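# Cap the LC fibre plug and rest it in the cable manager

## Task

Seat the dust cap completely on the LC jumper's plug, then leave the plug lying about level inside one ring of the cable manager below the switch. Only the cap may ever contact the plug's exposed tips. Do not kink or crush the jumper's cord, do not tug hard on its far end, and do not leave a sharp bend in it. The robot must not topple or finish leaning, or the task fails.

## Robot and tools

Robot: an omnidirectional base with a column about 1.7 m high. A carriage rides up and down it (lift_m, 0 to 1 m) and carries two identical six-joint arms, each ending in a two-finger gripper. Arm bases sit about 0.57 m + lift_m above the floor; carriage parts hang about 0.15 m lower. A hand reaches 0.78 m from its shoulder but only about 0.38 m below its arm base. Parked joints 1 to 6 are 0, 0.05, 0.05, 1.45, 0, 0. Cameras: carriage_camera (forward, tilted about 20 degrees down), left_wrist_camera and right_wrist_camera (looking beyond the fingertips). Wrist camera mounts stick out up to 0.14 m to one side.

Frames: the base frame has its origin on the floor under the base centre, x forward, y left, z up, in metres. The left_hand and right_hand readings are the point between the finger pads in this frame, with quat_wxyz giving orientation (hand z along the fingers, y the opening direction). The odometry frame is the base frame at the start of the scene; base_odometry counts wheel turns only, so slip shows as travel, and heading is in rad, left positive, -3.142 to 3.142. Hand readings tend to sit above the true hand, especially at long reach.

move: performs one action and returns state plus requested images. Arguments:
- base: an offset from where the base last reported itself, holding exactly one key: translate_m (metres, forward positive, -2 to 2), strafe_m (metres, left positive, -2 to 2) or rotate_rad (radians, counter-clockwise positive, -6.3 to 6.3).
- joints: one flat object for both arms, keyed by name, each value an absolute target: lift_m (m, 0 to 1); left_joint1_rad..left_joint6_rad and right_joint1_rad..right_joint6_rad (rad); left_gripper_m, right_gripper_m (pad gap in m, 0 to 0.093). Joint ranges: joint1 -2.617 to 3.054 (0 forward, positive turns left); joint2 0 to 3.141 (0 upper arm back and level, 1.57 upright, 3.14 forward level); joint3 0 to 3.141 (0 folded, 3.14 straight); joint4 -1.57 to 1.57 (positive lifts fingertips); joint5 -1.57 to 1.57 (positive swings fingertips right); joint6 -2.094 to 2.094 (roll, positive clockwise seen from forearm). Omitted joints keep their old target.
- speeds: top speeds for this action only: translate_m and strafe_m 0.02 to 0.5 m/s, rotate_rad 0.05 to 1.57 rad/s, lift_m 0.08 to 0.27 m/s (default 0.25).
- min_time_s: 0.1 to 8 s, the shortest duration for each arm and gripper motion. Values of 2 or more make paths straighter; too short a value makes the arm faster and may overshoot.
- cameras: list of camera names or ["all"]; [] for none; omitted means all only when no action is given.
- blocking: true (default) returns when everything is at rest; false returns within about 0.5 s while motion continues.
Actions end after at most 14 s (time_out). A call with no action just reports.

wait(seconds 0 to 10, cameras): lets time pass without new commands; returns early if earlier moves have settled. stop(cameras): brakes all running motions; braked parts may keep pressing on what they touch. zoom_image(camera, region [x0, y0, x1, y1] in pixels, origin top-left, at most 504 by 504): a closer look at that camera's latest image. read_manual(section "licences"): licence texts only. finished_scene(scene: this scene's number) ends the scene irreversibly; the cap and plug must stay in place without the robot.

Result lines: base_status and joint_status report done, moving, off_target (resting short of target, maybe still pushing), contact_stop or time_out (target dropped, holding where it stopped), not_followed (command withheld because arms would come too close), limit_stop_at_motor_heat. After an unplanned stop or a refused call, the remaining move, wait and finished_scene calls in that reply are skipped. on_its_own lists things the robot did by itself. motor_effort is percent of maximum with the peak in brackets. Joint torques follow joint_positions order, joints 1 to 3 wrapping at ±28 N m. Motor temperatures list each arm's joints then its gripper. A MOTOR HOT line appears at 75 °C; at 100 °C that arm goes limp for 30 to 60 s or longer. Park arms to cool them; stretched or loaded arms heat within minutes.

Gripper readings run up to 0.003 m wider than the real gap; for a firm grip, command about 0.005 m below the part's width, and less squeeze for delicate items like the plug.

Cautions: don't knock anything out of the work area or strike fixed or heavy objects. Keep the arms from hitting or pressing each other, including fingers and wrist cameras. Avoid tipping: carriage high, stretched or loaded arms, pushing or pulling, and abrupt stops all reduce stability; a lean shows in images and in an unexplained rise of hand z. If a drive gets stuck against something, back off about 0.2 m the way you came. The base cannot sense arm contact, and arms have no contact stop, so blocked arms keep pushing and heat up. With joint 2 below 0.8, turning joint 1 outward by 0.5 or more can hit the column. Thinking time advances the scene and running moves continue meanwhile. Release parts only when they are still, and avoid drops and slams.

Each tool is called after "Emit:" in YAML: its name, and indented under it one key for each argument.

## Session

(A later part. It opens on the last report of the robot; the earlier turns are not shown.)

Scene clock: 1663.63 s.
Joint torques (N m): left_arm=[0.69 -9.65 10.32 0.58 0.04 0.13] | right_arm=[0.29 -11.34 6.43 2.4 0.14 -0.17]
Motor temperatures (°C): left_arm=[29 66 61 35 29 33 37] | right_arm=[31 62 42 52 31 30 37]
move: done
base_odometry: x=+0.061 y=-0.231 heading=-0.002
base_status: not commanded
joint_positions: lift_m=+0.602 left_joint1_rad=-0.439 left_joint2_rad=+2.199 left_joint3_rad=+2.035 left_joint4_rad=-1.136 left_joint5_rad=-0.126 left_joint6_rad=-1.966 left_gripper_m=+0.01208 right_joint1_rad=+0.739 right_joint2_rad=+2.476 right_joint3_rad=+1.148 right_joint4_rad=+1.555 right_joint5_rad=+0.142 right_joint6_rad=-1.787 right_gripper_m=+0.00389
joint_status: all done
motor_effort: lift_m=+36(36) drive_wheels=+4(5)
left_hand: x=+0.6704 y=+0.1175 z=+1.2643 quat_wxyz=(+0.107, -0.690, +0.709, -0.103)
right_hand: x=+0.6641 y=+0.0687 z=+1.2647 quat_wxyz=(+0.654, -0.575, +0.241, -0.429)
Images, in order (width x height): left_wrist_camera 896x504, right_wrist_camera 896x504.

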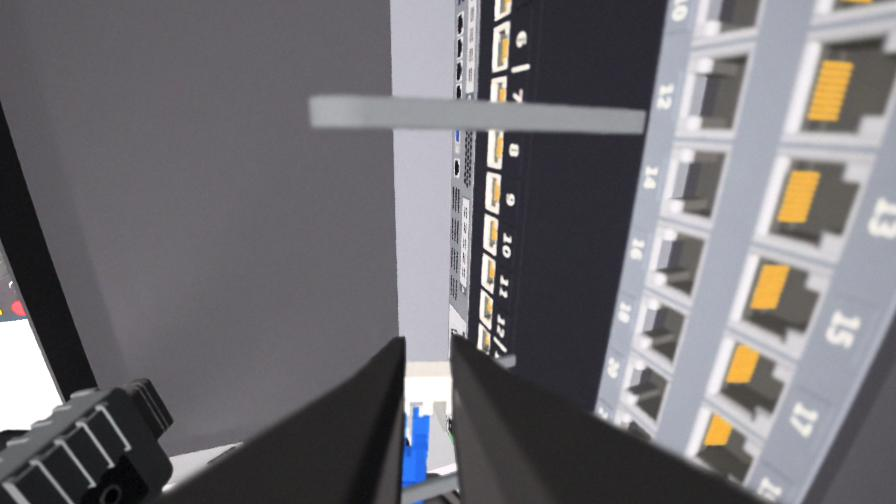

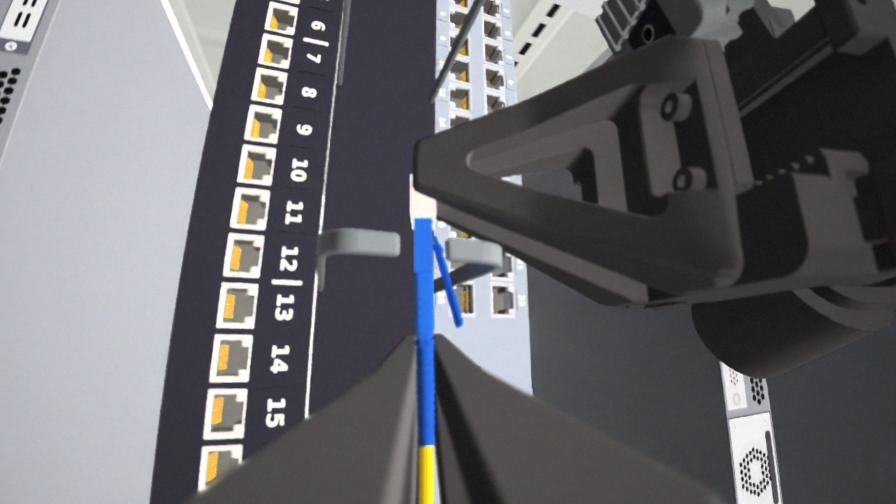

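Emit:
move:
  joints: {"right_joint1_rad": 0.7287, "right_joint3_rad": 1.130, "right_joint4_rad": 1.5665, "right_joint5_rad": 0.1277}
  min_time_s: 0.7

Emit:
move:
  joints: {"left_joint4_rad": -1.166}
  min_time_s: 0.8

Emit:
move:
  joints: {"right_joint1_rad": 0.742, "right_joint3_rad": 1.163, "right_joint4_rad": 1.546, "right_joint5_rad": 0.152}
  min_time_s: 0.7
  cameras: ["left_wrist_camera", "right_wrist_camera"]

Emit:
zoom_image:
  camera: "left_wrist_camera"
  region: [380, 370, 490, 470]

Emit:
zoom_image:
  camera: "right_wrist_camera"
  region: [380, 120, 480, 260]

Scene clock: 1689.30 s.
Joint torques (N m): left_arm=[0.7 -9.69 10.29 0.57 0.04 0.14] | right_arm=[-0.79 -11.33 3.63 2.62 -0.09 -0.15]
Motor temperatures (°C): left_arm=[29 65 62 34 29 33 37] | right_arm=[31 63 41 54 31 30 37]
move: done
base_odometry: x=+0.061 y=-0.231 heading=-0.002
base_status: not commanded
joint_positions: lift_m=+0.602 left_joint1_rad=-0.439 left_joint2_rad=+2.199 left_joint3_rad=+2.035 left_joint4_rad=-1.136 left_joint5_rad=-0.126 left_joint6_rad=-1.966 left_gripper_m=+0.01208 right_joint1_rad=+0.736 right_joint2_rad=+2.476 right_joint3_rad=+1.140 right_joint4_rad=+1.559 right_joint5_rad=+0.136 right_joint6_rad=-1.787 right_gripper_m=+0.00389
joint_status: all done
motor_effort: lift_m=+36(36) drive_wheels=+4(4)
left_hand: x=+0.6704 y=+0.1175 z=+1.2643 quat_wxyz=(+0.107, -0.690, +0.709, -0.103)
right_hand: x=+0.6633 y=+0.0674 z=+1.2631 quat_wxyz=(+0.654, -0.577, +0.240, -0.428)
pictures: none

Scene clock: 1690.40 s.
Joint torques (N m): left_arm=[0.7 -9.65 10.26 0.52 0.04 0.13] | right_arm=[-0.81 -11.33 3.63 2.62 -0.09 -0.16]
Motor temperatures (°C): left_arm=[29 65 62 34 29 33 37] | right_arm=[31 63 41 54 31 30 37]
move: done
base_odometry: x=+0.061 y=-0.231 heading=-0.002
base_status: not commanded
joint_positions: lift_m=+0.602 left_joint1_rad=-0.439 left_joint2_rad=+2.199 left_joint3_rad=+2.035 left_joint4_rad=-1.155 left_joint5_rad=-0.126 left_joint6_rad=-1.966 left_gripper_m=+0.01208 right_joint1_rad=+0.736 right_joint2_rad=+2.476 right_joint3_rad=+1.140 right_joint4_rad=+1.559 right_joint5_rad=+0.135 right_joint6_rad=-1.787 right_gripper_m=+0.00389
joint_status: all done
motor_effort: lift_m=+36(36) drive_wheels=-3(4)
left_hand: x=+0.6664 y=+0.1193 z=+1.2632 quat_wxyz=(+0.103, -0.690, +0.710, -0.094)
right_hand: x=+0.6633 y=+0.0674 z=+1.2631 quat_wxyz=(+0.654, -0.577, +0.240, -0.428)
pictures: none

Scene clock: 1691.40 s.
Joint torques (N m): left_arm=[0.72 -9.62 10.26 0.53 0.04 0.13] | right_arm=[0.46 -11.3 6.54 2.37 0.11 -0.15]
Motor temperatures (°C): left_arm=[29 65 62 34 29 33 37] | right_arm=[31 63 41 54 31 30 37]
move: done
base_odometry: x=+0.061 y=-0.231 heading=-0.002
base_status: not commanded
joint_positions: lift_m=+0.602 left_joint1_rad=-0.439 left_joint2_rad=+2.199 left_joint3_rad=+2.035 left_joint4_rad=-1.155 left_joint5_rad=-0.126 left_joint6_rad=-1.966 left_gripper_m=+0.01208 right_joint1_rad=+0.737 right_joint2_rad=+2.476 right_joint3_rad=+1.140 right_joint4_rad=+1.558 right_joint5_rad=+0.140 right_joint6_rad=-1.788 right_gripper_m=+0.00389
joint_status: all done
motor_effort: lift_m=+36(36) drive_wheels=+4(4)
left_hand: x=+0.6664 y=+0.1194 z=+1.2631 quat_wxyz=(+0.103, -0.690, +0.710, -0.094)
right_hand: x=+0.6635 y=+0.0672 z=+1.2628 quat_wxyz=(+0.653, -0.577, +0.241, -0.429)
Images, in order (width x height): left_wrist_camera 896x504, right_wrist_camera 896x504.

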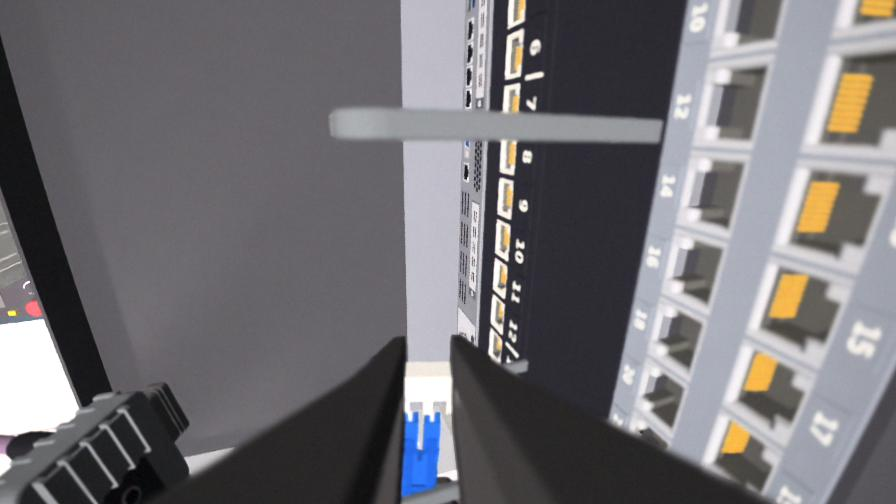

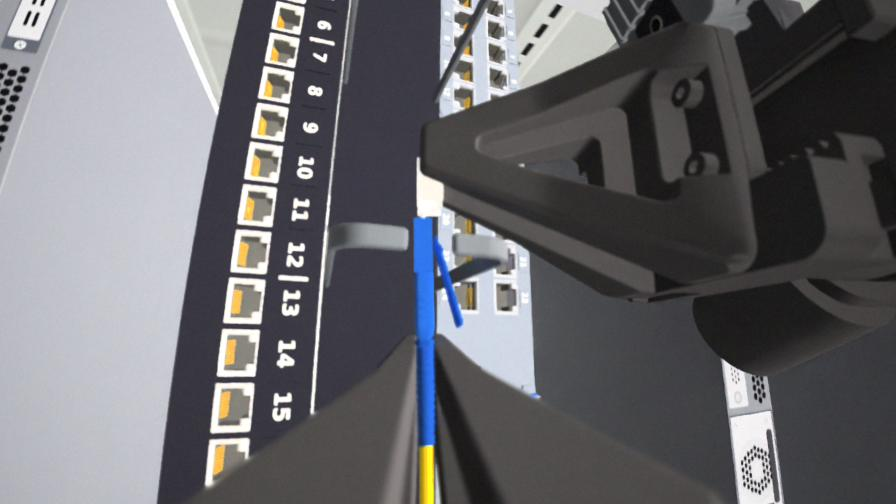

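Scaled by 4.582 from the camera's image (finer frame: 1280x720).

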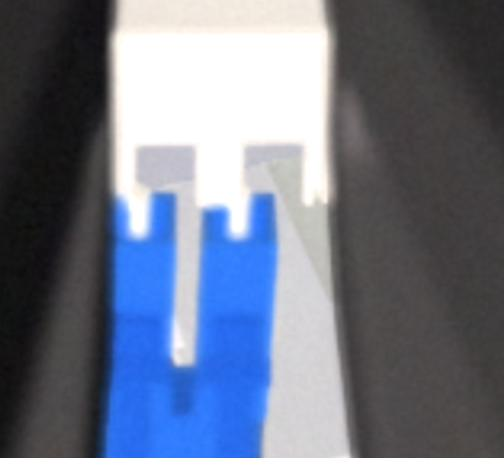

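Scaled by 3.600 from the camera's image (finer frame: 1280x720).

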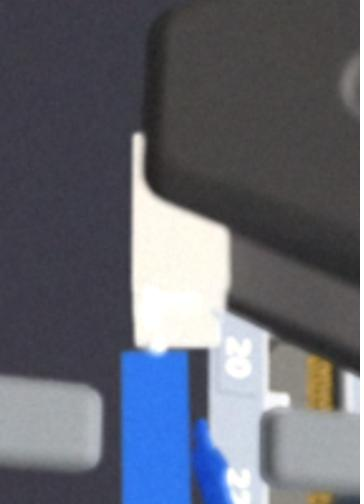

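Emit:
move:
  joints: {"right_joint1_rad": 0.7244, "right_joint2_rad": 2.4314, "right_joint3_rad": 1.125, "right_joint4_rad": 1.5616, "right_joint5_rad": 0.1234}
  min_time_s: 0.8

Emit:
move:
  joints: {"right_joint1_rad": 0.7384, "right_joint2_rad": 2.487, "right_joint3_rad": 1.159, "right_joint4_rad": 1.541, "right_joint5_rad": 0.1474}
  min_time_s: 0.8
  cameras: ["left_wrist_camera", "right_wrist_camera"]

Emit:
zoom_image:
  camera: "left_wrist_camera"
  region: [380, 370, 490, 470]

Emit:
zoom_image:
  camera: "right_wrist_camera"
  region: [380, 140, 470, 260]

Scene clock: 1708.87 s.
Joint torques (N m): left_arm=[0.68 -9.65 10.25 0.53 0.05 0.14] | right_arm=[-1.13 -16.18 3.75 2.57 -0.06 -0.15]
Motor temperatures (°C): left_arm=[29 65 63 34 29 33 37] | right_arm=[31 64 42 54 31 30 37]
move: done
base_odometry: x=+0.061 y=-0.231 heading=-0.002
base_status: not commanded
joint_positions: lift_m=+0.602 left_joint1_rad=-0.439 left_joint2_rad=+2.199 left_joint3_rad=+2.035 left_joint4_rad=-1.155 left_joint5_rad=-0.126 left_joint6_rad=-1.966 left_gripper_m=+0.01208 right_joint1_rad=+0.735 right_joint2_rad=+2.467 right_joint3_rad=+1.134 right_joint4_rad=+1.558 right_joint5_rad=+0.128 right_joint6_rad=-1.788 right_gripper_m=+0.00389
joint_status: all done
motor_effort: lift_m=+36(36) drive_wheels=-1(6)
left_hand: x=+0.6664 y=+0.1194 z=+1.2631 quat_wxyz=(+0.103, -0.690, +0.710, -0.094)
right_hand: x=+0.6622 y=+0.0675 z=+1.2659 quat_wxyz=(+0.655, -0.577, +0.237, -0.427)
pictures: none

Scene clock: 1709.97 s.
Joint torques (N m): left_arm=[0.69 -9.61 10.24 0.53 0.04 0.13] | right_arm=[0.2 -11.23 6.37 2.38 0.17 -0.15]
Motor temperatures (°C): left_arm=[29 65 63 34 29 33 37] | right_arm=[31 64 42 54 31 30 37]
move: done
base_odometry: x=+0.061 y=-0.231 heading=-0.002
base_status: not commanded
joint_positions: lift_m=+0.602 left_joint1_rad=-0.439 left_joint2_rad=+2.199 left_joint3_rad=+2.035 left_joint4_rad=-1.155 left_joint5_rad=-0.126 left_joint6_rad=-1.966 left_gripper_m=+0.01208 right_joint1_rad=+0.736 right_joint2_rad=+2.469 right_joint3_rad=+1.139 right_joint4_rad=+1.553 right_joint5_rad=+0.131 right_joint6_rad=-1.788 right_gripper_m=+0.00389
joint_status: all done
motor_effort: lift_m=+36(36) drive_wheels=+3(3)
left_hand: x=+0.6664 y=+0.1194 z=+1.2631 quat_wxyz=(+0.103, -0.690, +0.710, -0.094)
right_hand: x=+0.6629 y=+0.0681 z=+1.2650 quat_wxyz=(+0.654, -0.578, +0.238, -0.427)
Images, in order (width x height): left_wrist_camera 896x504, right_wrist_camera 896x504.

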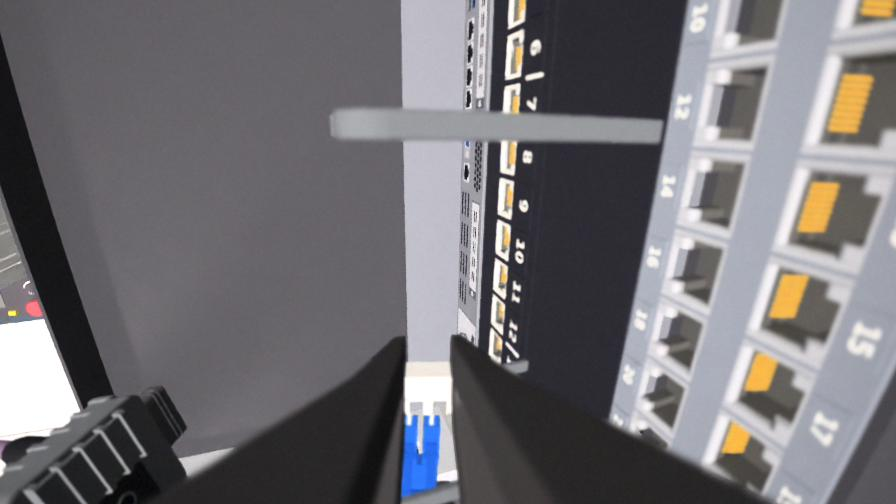

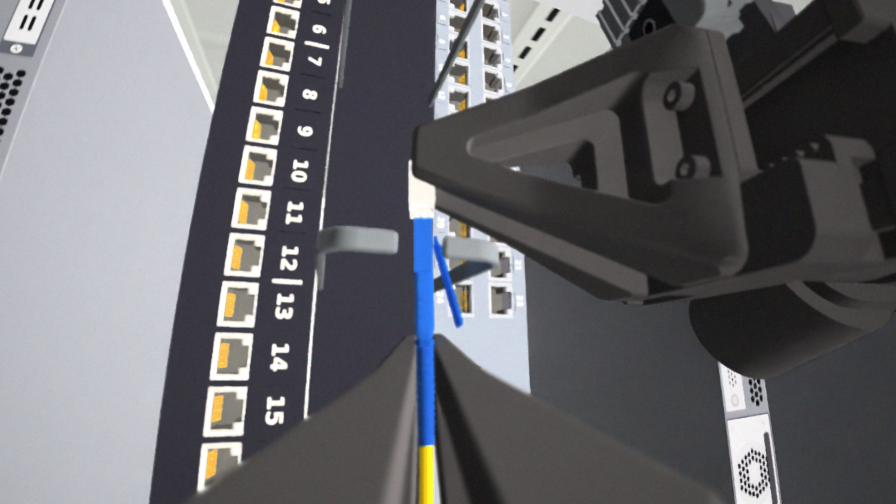

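Scaled by 4.582 from the camera's image (finer frame: 1280x720).

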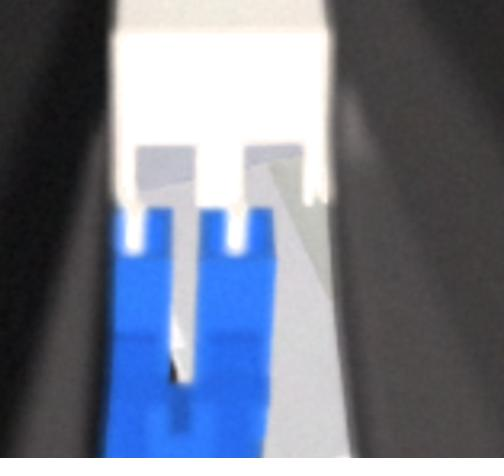

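Scaled by 4.200 from the camera's image (finer frame: 1280x720).

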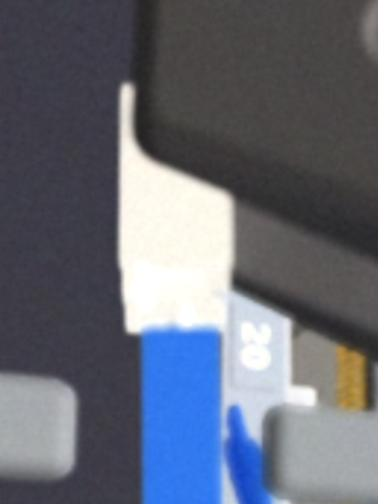

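Emit:
move:
  joints: {"left_joint4_rad": -1.175, "right_joint2_rad": 2.4882}
  min_time_s: 0.8
  cameras: ["left_wrist_camera", "right_wrist_camera"]

Emit:
zoom_image:
  camera: "left_wrist_camera"
  region: [380, 370, 490, 470]

Emit:
zoom_image:
  camera: "right_wrist_camera"
  region: [380, 140, 470, 260]

Scene clock: 1721.70 s.
Joint torques (N m): left_arm=[0.7 -9.61 10.24 0.51 0.04 0.13] | right_arm=[0.18 -11.12 6.37 2.38 0.17 -0.15]
Motor temperatures (°C): left_arm=[29 65 63 34 29 33 37] | right_arm=[31 62 43 54 31 30 37]
move: done
base_odometry: x=+0.061 y=-0.231 heading=-0.002
base_status: not commanded
joint_positions: lift_m=+0.602 left_joint1_rad=-0.439 left_joint2_rad=+2.199 left_joint3_rad=+2.035 left_joint4_rad=-1.164 left_joint5_rad=-0.126 left_joint6_rad=-1.966 left_gripper_m=+0.01208 right_joint1_rad=+0.736 right_joint2_rad=+2.469 right_joint3_rad=+1.139 right_joint4_rad=+1.553 right_joint5_rad=+0.131 right_joint6_rad=-1.788 right_gripper_m=+0.00389
joint_status: all done
motor_effort: lift_m=+36(36) drive_wheels=+1(6)
left_hand: x=+0.6645 y=+0.1203 z=+1.2626 quat_wxyz=(+0.102, -0.691, +0.710, -0.090)
right_hand: x=+0.6629 y=+0.0681 z=+1.2650 quat_wxyz=(+0.654, -0.578, +0.238, -0.427)
Images, in order (width x height): left_wrist_camera 896x504, right_wrist_camera 896x504.

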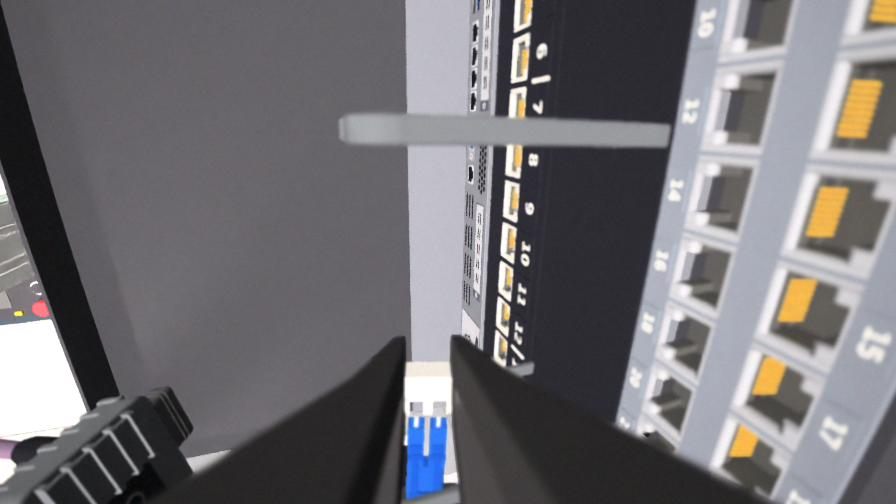

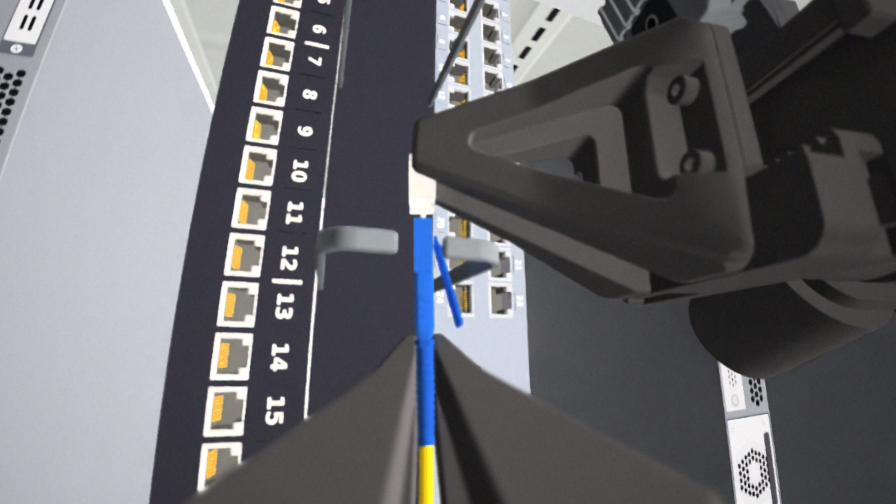

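Scaled by 4.582 from the camera's image (finer frame: 1280x720).

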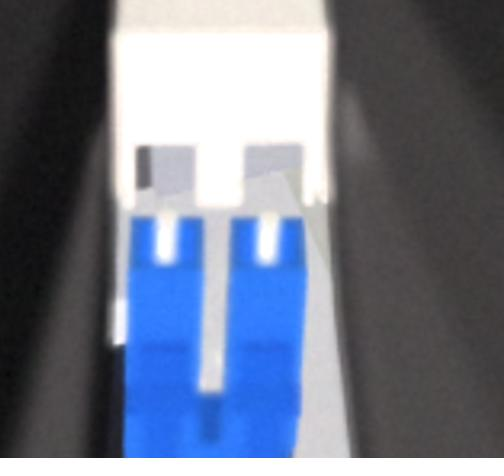

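Scaled by 4.200 from the camera's image (finer frame: 1280x720).

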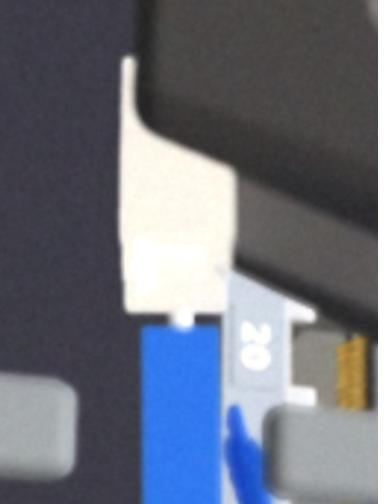

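Emit:
move:
  joints: {"right_joint1_rad": 0.7472, "right_joint2_rad": 2.4917, "right_joint3_rad": 1.170, "right_joint4_rad": 1.5344, "right_joint5_rad": 0.1515}
  min_time_s: 1.0
  cameras: ["left_wrist_camera", "right_wrist_camera"]

Emit:
zoom_image:
  camera: "left_wrist_camera"
  region: [380, 370, 490, 470]

Emit:
zoom_image:
  camera: "right_wrist_camera"
  region: [380, 140, 470, 260]

Scene clock: 1733.57 s.
Joint torques (N m): left_arm=[0.7 -9.65 10.21 0.51 0.04 0.13] | right_arm=[0.49 -11.29 6.37 2.38 0.11 -0.15]
Motor temperatures (°C): left_arm=[29 65 63 34 29 33 37] | right_arm=[31 62 43 54 31 30 37]
move: done
base_odometry: x=+0.061 y=-0.231 heading=-0.002
base_status: not commanded
joint_positions: lift_m=+0.602 left_joint1_rad=-0.439 left_joint2_rad=+2.199 left_joint3_rad=+2.035 left_joint4_rad=-1.164 left_joint5_rad=-0.126 left_joint6_rad=-1.966 left_gripper_m=+0.01208 right_joint1_rad=+0.742 right_joint2_rad=+2.473 right_joint3_rad=+1.150 right_joint4_rad=+1.546 right_joint5_rad=+0.140 right_joint6_rad=-1.788 right_gripper_m=+0.00389
joint_status: all done
motor_effort: lift_m=+36(36) drive_wheels=+1(4)
left_hand: x=+0.6645 y=+0.1203 z=+1.2626 quat_wxyz=(+0.102, -0.691, +0.710, -0.090)
right_hand: x=+0.6633 y=+0.0709 z=+1.2647 quat_wxyz=(+0.654, -0.577, +0.240, -0.427)
Images, in order (width x height): left_wrist_camera 896x504, right_wrist_camera 896x504.

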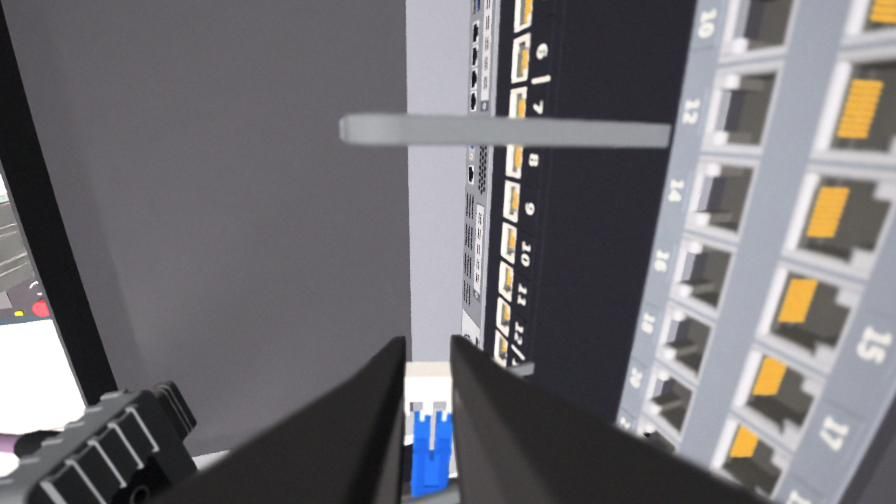

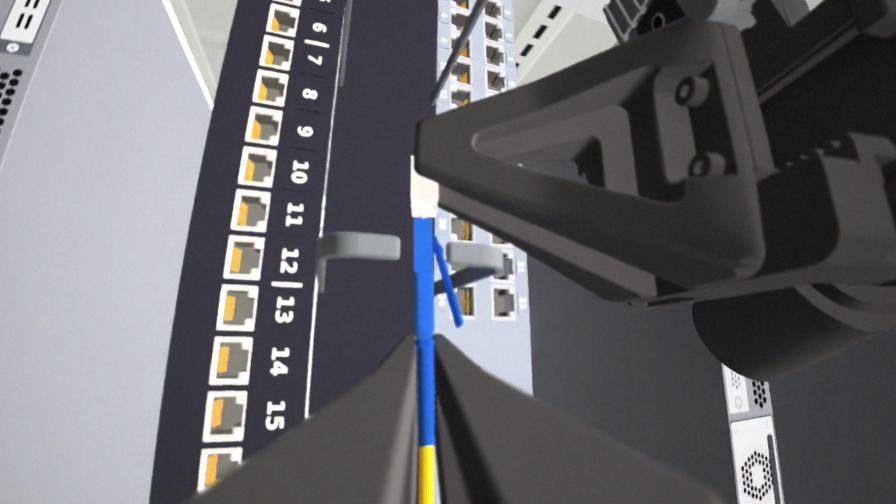

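Scaled by 4.582 from the camera's image (finer frame: 1280x720).

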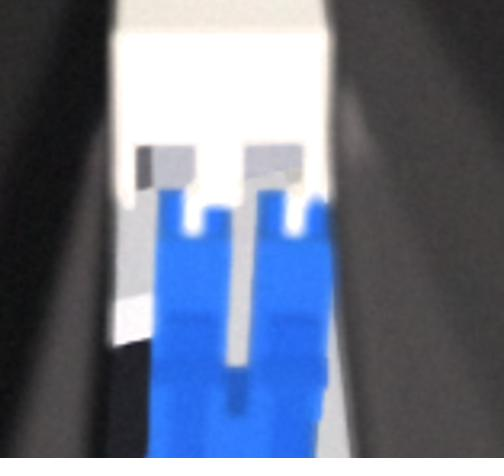

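Scaled by 4.200 from the camera's image (finer frame: 1280x720).

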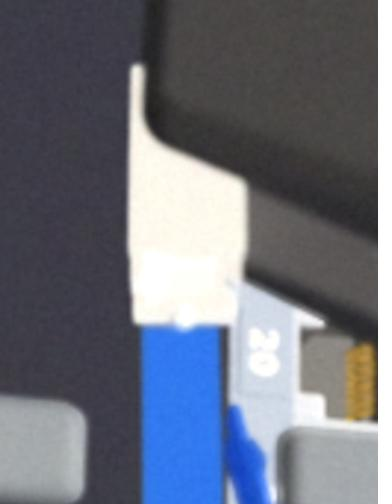

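Emit:
move:
  joints: {"right_joint1_rad": 0.7302, "right_joint2_rad": 2.4355, "right_joint3_rad": 1.129, "right_joint4_rad": 1.5594, "right_joint5_rad": 0.1142}
  min_time_s: 0.8

Emit:
move:
  joints: {"right_joint1_rad": 0.7439, "right_joint2_rad": 2.4875, "right_joint3_rad": 1.1616, "right_joint4_rad": 1.5392, "right_joint5_rad": 0.1374}
  min_time_s: 0.8
  cameras: ["left_wrist_camera", "right_wrist_camera"]

Emit:
zoom_image:
  camera: "left_wrist_camera"
  region: [380, 370, 490, 470]

Emit:
zoom_image:
  camera: "right_wrist_camera"
  region: [380, 140, 470, 260]

Scene clock: 1747.57 s.
Joint torques (N m): left_arm=[0.68 -9.61 10.25 0.51 0.04 0.13] | right_arm=[-0.59 -16.03 3.66 2.59 -0.11 -0.15]
Motor temperatures (°C): left_arm=[29 65 63 34 29 33 37] | right_arm=[31 61 43 53 31 30 37]
move: done
base_odometry: x=+0.061 y=-0.231 heading=-0.002
base_status: not commanded
joint_positions: lift_m=+0.602 left_joint1_rad=-0.439 left_joint2_rad=+2.199 left_joint3_rad=+2.035 left_joint4_rad=-1.164 left_joint5_rad=-0.126 left_joint6_rad=-1.966 left_gripper_m=+0.01208 right_joint1_rad=+0.736 right_joint2_rad=+2.469 right_joint3_rad=+1.140 right_joint4_rad=+1.553 right_joint5_rad=+0.125 right_joint6_rad=-1.788 right_gripper_m=+0.00389
joint_status: all done
motor_effort: lift_m=+36(36) drive_wheels=+0(5)
left_hand: x=+0.6644 y=+0.1203 z=+1.2626 quat_wxyz=(+0.102, -0.691, +0.710, -0.090)
right_hand: x=+0.6626 y=+0.0689 z=+1.2652 quat_wxyz=(+0.655, -0.578, +0.236, -0.425)
pictures: none

Scene clock: 1748.67 s.
Joint torques (N m): left_arm=[0.72 -9.63 10.25 0.52 0.05 0.14] | right_arm=[0.47 -11.22 6.53 2.38 0.11 -0.15]
Motor temperatures (°C): left_arm=[29 65 63 34 29 33 37] | right_arm=[31 61 43 53 31 30 37]
move: done
base_odometry: x=+0.061 y=-0.231 heading=-0.002
base_status: not commanded
joint_positions: lift_m=+0.602 left_joint1_rad=-0.439 left_joint2_rad=+2.199 left_joint3_rad=+2.035 left_joint4_rad=-1.164 left_joint5_rad=-0.126 left_joint6_rad=-1.966 left_gripper_m=+0.01208 right_joint1_rad=+0.739 right_joint2_rad=+2.469 right_joint3_rad=+1.140 right_joint4_rad=+1.552 right_joint5_rad=+0.127 right_joint6_rad=-1.788 right_gripper_m=+0.00389
joint_status: all done
motor_effort: lift_m=+36(36) drive_wheels=+2(4)
left_hand: x=+0.6644 y=+0.1203 z=+1.2626 quat_wxyz=(+0.102, -0.691, +0.710, -0.090)
right_hand: x=+0.6617 y=+0.0701 z=+1.2649 quat_wxyz=(+0.655, -0.579, +0.236, -0.425)
Images, in order (width x height): left_wrist_camera 896x504, right_wrist_camera 896x504.

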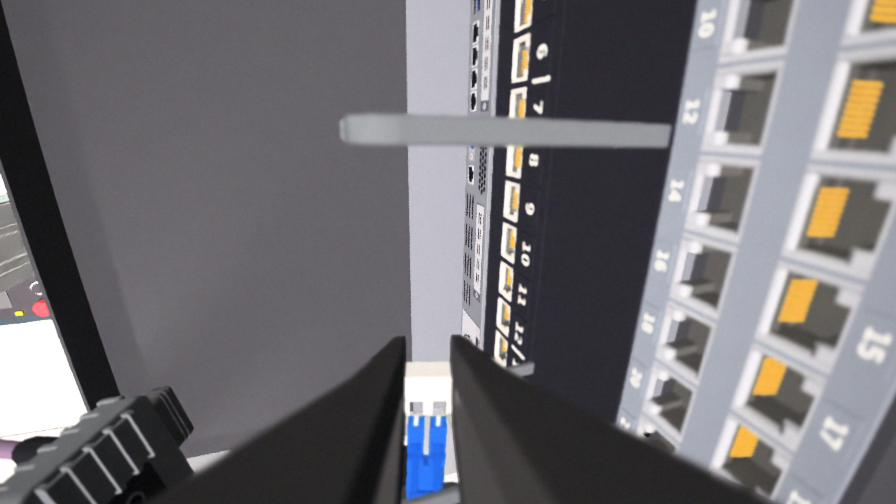

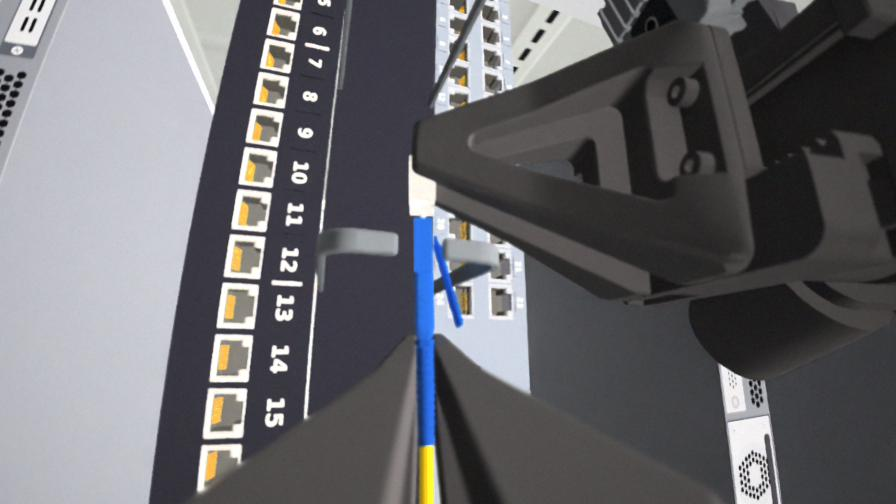

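Scaled by 4.582 from the camera's image (finer frame: 1280x720).

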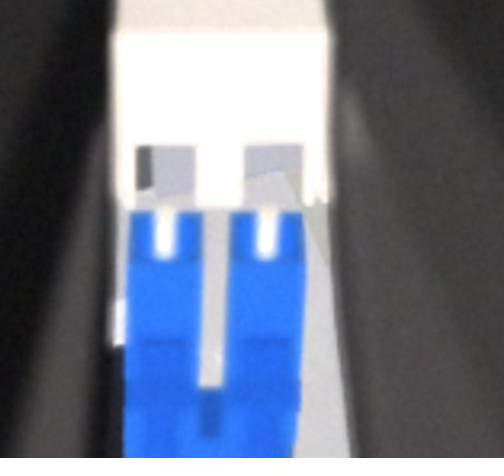

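Scaled by 4.200 from the camera's image (finer frame: 1280x720).

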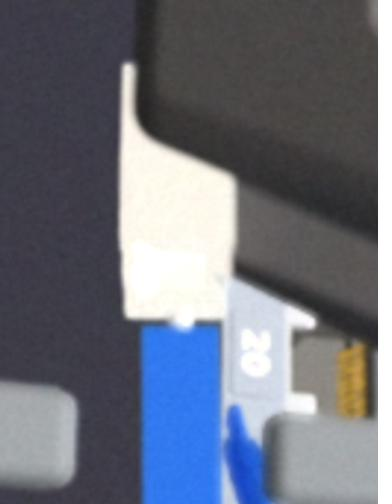

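Emit:
move:
  joints: {"left_joint6_rad": -1.943}
  min_time_s: 0.6

Emit:
move:
  joints: {"right_joint1_rad": 0.7491, "right_joint2_rad": 2.4918, "right_joint3_rad": 1.1721, "right_joint4_rad": 1.5326, "right_joint5_rad": 0.1426}
  min_time_s: 1.5
  cameras: ["left_wrist_camera", "right_wrist_camera"]

Emit:
zoom_image:
  camera: "left_wrist_camera"
  region: [380, 370, 490, 470]

Emit:
zoom_image:
  camera: "right_wrist_camera"
  region: [380, 140, 470, 260]

Scene clock: 1759.97 s.
Joint torques (N m): left_arm=[0.7 -9.62 10.24 0.52 0.04 0.13] | right_arm=[0.49 -11.21 6.52 2.38 0.11 -0.15]
Motor temperatures (°C): left_arm=[29 65 63 34 29 33 37] | right_arm=[31 61 43 53 31 30 37]
move: done
base_odometry: x=+0.061 y=-0.231 heading=-0.002
base_status: not commanded
joint_positions: lift_m=+0.602 left_joint1_rad=-0.439 left_joint2_rad=+2.199 left_joint3_rad=+2.035 left_joint4_rad=-1.164 left_joint5_rad=-0.126 left_joint6_rad=-1.954 left_gripper_m=+0.01208 right_joint1_rad=+0.739 right_joint2_rad=+2.469 right_joint3_rad=+1.140 right_joint4_rad=+1.551 right_joint5_rad=+0.127 right_joint6_rad=-1.788 right_gripper_m=+0.00389
joint_status: all done
motor_effort: lift_m=+36(36) drive_wheels=-1(5)
left_hand: x=+0.6644 y=+0.1203 z=+1.2626 quat_wxyz=(+0.102, -0.686, +0.714, -0.089)
right_hand: x=+0.6617 y=+0.0701 z=+1.2648 quat_wxyz=(+0.655, -0.579, +0.236, -0.425)
pictures: none

Scene clock: 1761.77 s.
Joint torques (N m): left_arm=[0.69 -9.62 10.24 0.52 0.04 0.13] | right_arm=[0.47 -11.28 6.38 2.38 0.12 -0.15]
Motor temperatures (°C): left_arm=[29 65 63 33 29 33 37] | right_arm=[31 61 43 53 31 30 37]
move: done
base_odometry: x=+0.061 y=-0.231 heading=-0.002
base_status: not commanded
joint_positions: lift_m=+0.602 left_joint1_rad=-0.439 left_joint2_rad=+2.199 left_joint3_rad=+2.035 left_joint4_rad=-1.164 left_joint5_rad=-0.126 left_joint6_rad=-1.954 left_gripper_m=+0.01208 right_joint1_rad=+0.744 right_joint2_rad=+2.473 right_joint3_rad=+1.152 right_joint4_rad=+1.545 right_joint5_rad=+0.131 right_joint6_rad=-1.788 right_gripper_m=+0.00389
joint_status: all done
motor_effort: lift_m=+36(36) drive_wheels=+1(5)
left_hand: x=+0.6644 y=+0.1203 z=+1.2626 quat_wxyz=(+0.102, -0.686, +0.714, -0.089)
right_hand: x=+0.6621 y=+0.0733 z=+1.2653 quat_wxyz=(+0.656, -0.578, +0.236, -0.424)
Images, in order (width x height): left_wrist_camera 896x504, right_wrist_camera 896x504.

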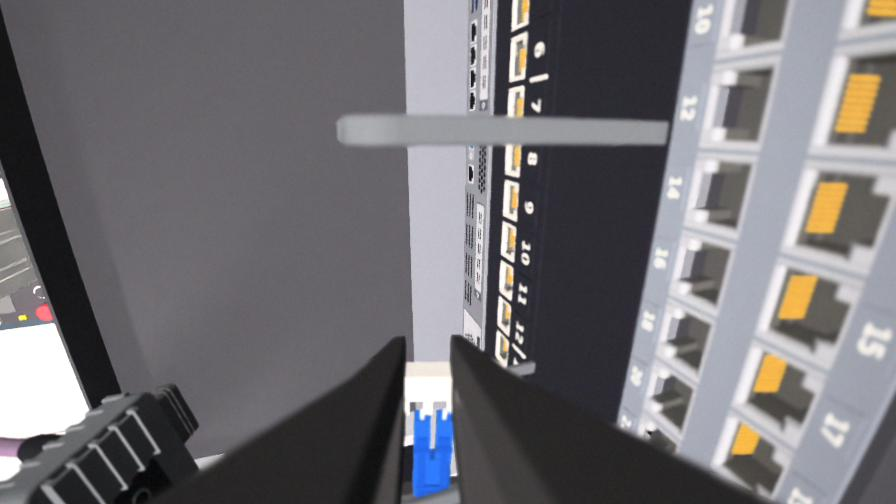

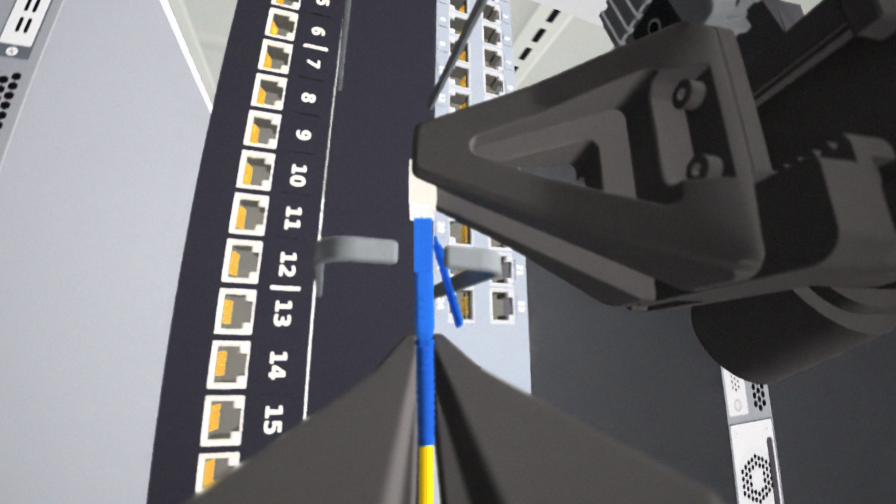

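Scaled by 4.582 from the camera's image (finer frame: 1280x720).

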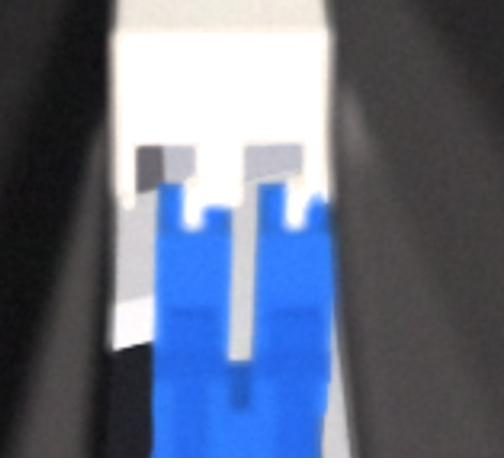

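Scaled by 4.200 from the camera's image (finer frame: 1280x720).

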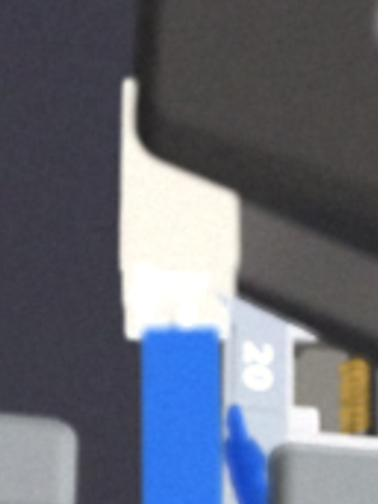

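Emit:
move:
  joints: {"right_joint1_rad": 0.7515}
  min_time_s: 0.8
  cameras: ["left_wrist_camera", "right_wrist_camera"]

Emit:
zoom_image:
  camera: "left_wrist_camera"
  region: [380, 370, 490, 470]

Emit:
zoom_image:
  camera: "right_wrist_camera"
  region: [380, 140, 470, 260]

Scene clock: 1777.97 s.
Joint torques (N m): left_arm=[0.69 -9.65 10.24 0.51 0.05 0.13] | right_arm=[0.59 -11.28 6.39 2.38 0.11 -0.15]
Motor temperatures (°C): left_arm=[29 65 63 33 29 33 37] | right_arm=[31 61 43 52 31 30 37]
move: done
base_odometry: x=+0.061 y=-0.231 heading=-0.002
base_status: not commanded
joint_positions: lift_m=+0.602 left_joint1_rad=-0.439 left_joint2_rad=+2.199 left_joint3_rad=+2.035 left_joint4_rad=-1.164 left_joint5_rad=-0.126 left_joint6_rad=-1.954 left_gripper_m=+0.01208 right_joint1_rad=+0.745 right_joint2_rad=+2.473 right_joint3_rad=+1.152 right_joint4_rad=+1.545 right_joint5_rad=+0.132 right_joint6_rad=-1.788 right_gripper_m=+0.00389
joint_status: all done
motor_effort: lift_m=+36(36) drive_wheels=+2(5)
left_hand: x=+0.6644 y=+0.1203 z=+1.2626 quat_wxyz=(+0.102, -0.686, +0.714, -0.089)
right_hand: x=+0.6615 y=+0.0740 z=+1.2653 quat_wxyz=(+0.656, -0.578, +0.235, -0.424)
Images, in order (width x height): left_wrist_camera 896x504, right_wrist_camera 896x504.

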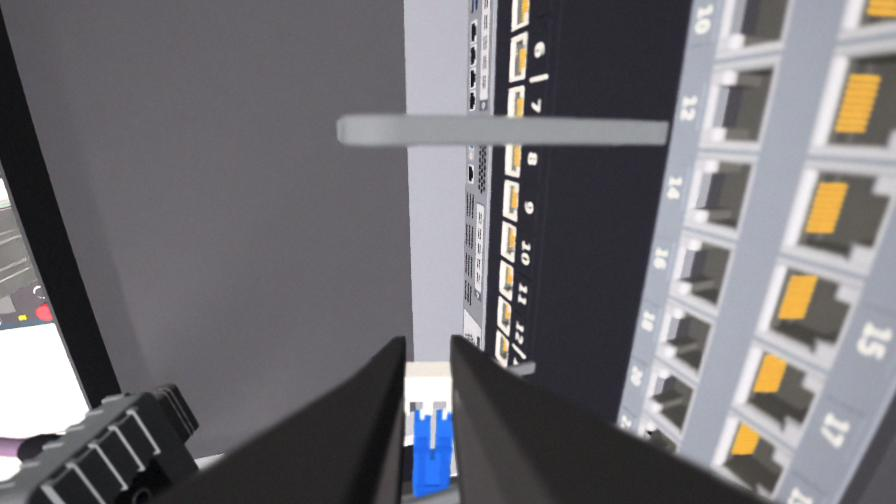

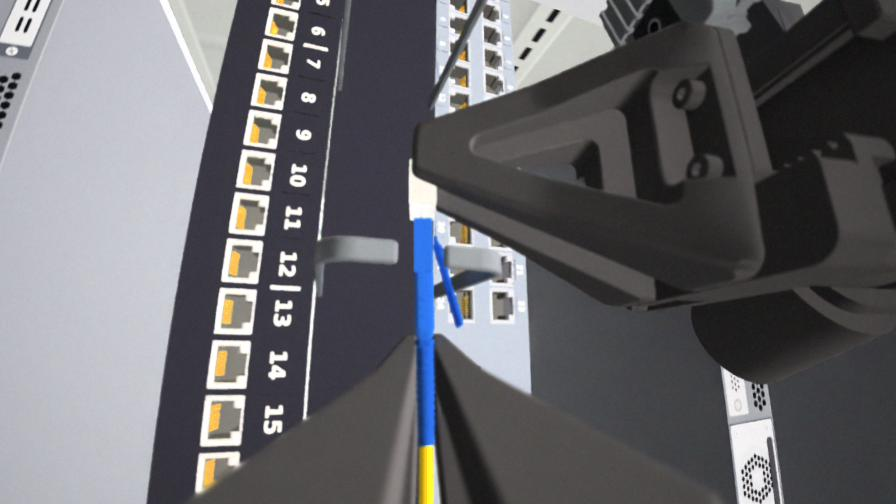

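Scaled by 4.582 from the camera's image (finer frame: 1280x720).

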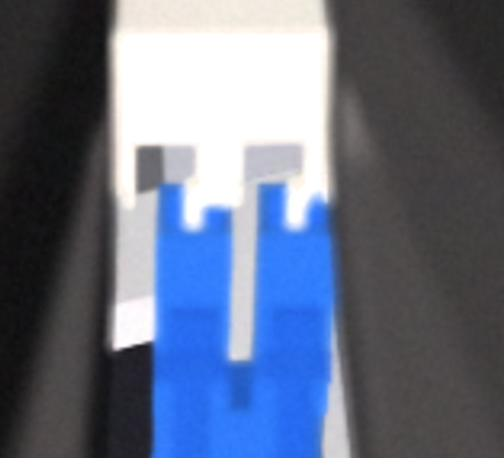

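Scaled by 4.200 from the camera's image (finer frame: 1280x720).

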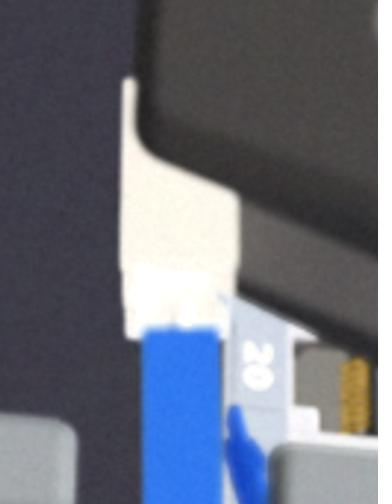

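Emit:
move:
  joints: {"right_joint1_rad": 0.7548}
  min_time_s: 0.8
  cameras: ["left_wrist_camera", "right_wrist_camera"]

Emit:
zoom_image:
  camera: "left_wrist_camera"
  region: [380, 370, 490, 470]

Emit:
zoom_image:
  camera: "right_wrist_camera"
  region: [380, 140, 470, 260]

Scene clock: 1783.40 s.
Joint torques (N m): left_arm=[0.7 -9.63 10.22 0.52 0.04 0.14] | right_arm=[0.58 -11.26 6.38 2.38 0.1 -0.15]
Motor temperatures (°C): left_arm=[29 65 64 33 29 33 37] | right_arm=[31 61 43 51 31 30 37]
move: done
base_odometry: x=+0.061 y=-0.231 heading=-0.002
base_status: not commanded
joint_positions: lift_m=+0.602 left_joint1_rad=-0.439 left_joint2_rad=+2.199 left_joint3_rad=+2.035 left_joint4_rad=-1.164 left_joint5_rad=-0.126 left_joint6_rad=-1.954 left_gripper_m=+0.01208 right_joint1_rad=+0.748 right_joint2_rad=+2.473 right_joint3_rad=+1.152 right_joint4_rad=+1.545 right_joint5_rad=+0.133 right_joint6_rad=-1.788 right_gripper_m=+0.00389
joint_status: all done
motor_effort: lift_m=+36(36) drive_wheels=+1(6)
left_hand: x=+0.6644 y=+0.1203 z=+1.2626 quat_wxyz=(+0.102, -0.686, +0.714, -0.089)
right_hand: x=+0.6605 y=+0.0752 z=+1.2653 quat_wxyz=(+0.656, -0.579, +0.235, -0.423)
Images, in order (width x height): left_wrist_camera 896x504, right_wrist_camera 896x504.

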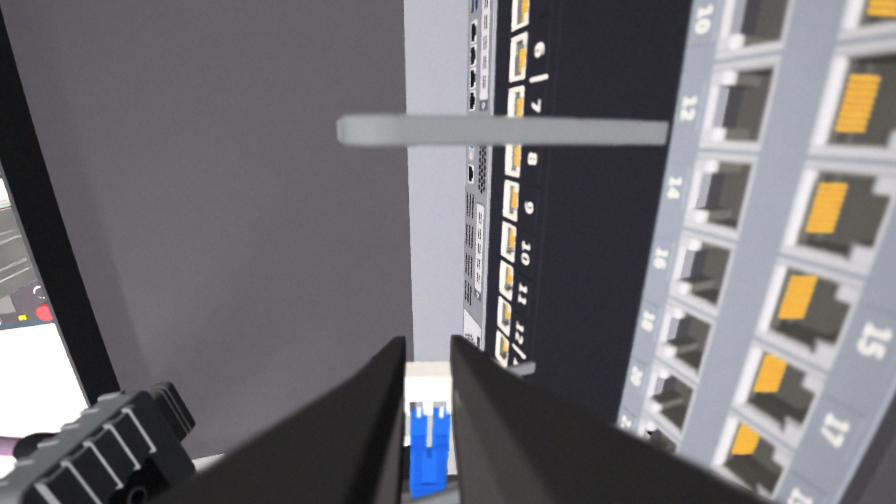

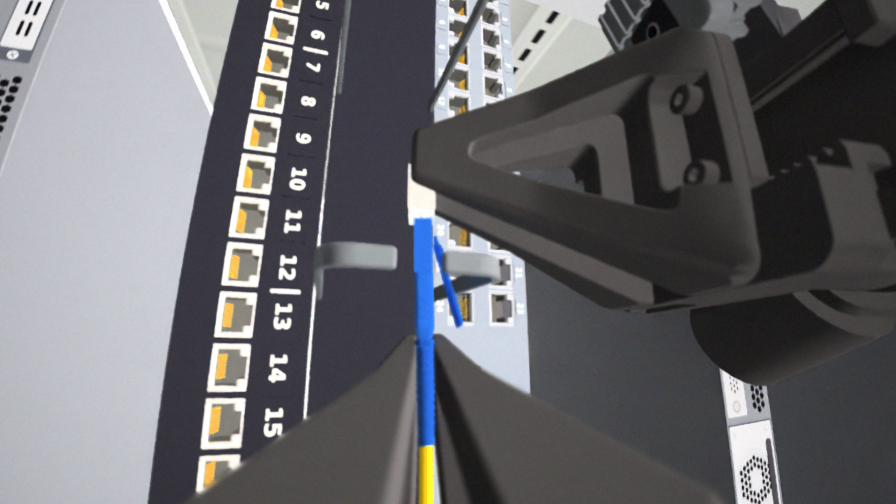

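Scaled by 4.582 from the camera's image (finer frame: 1280x720).

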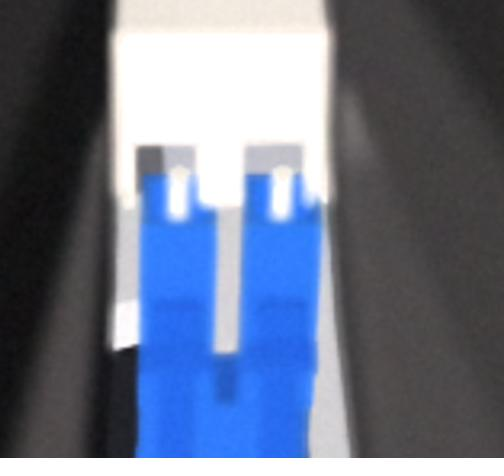

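Scaled by 4.200 from the camera's image (finer frame: 1280x720).

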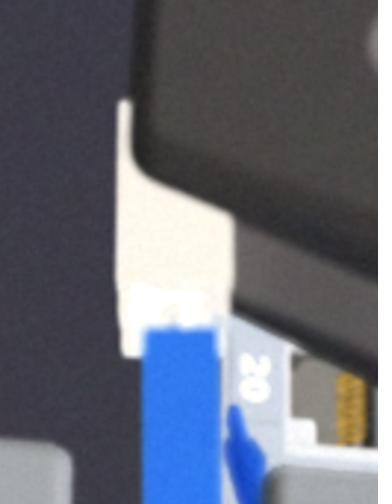

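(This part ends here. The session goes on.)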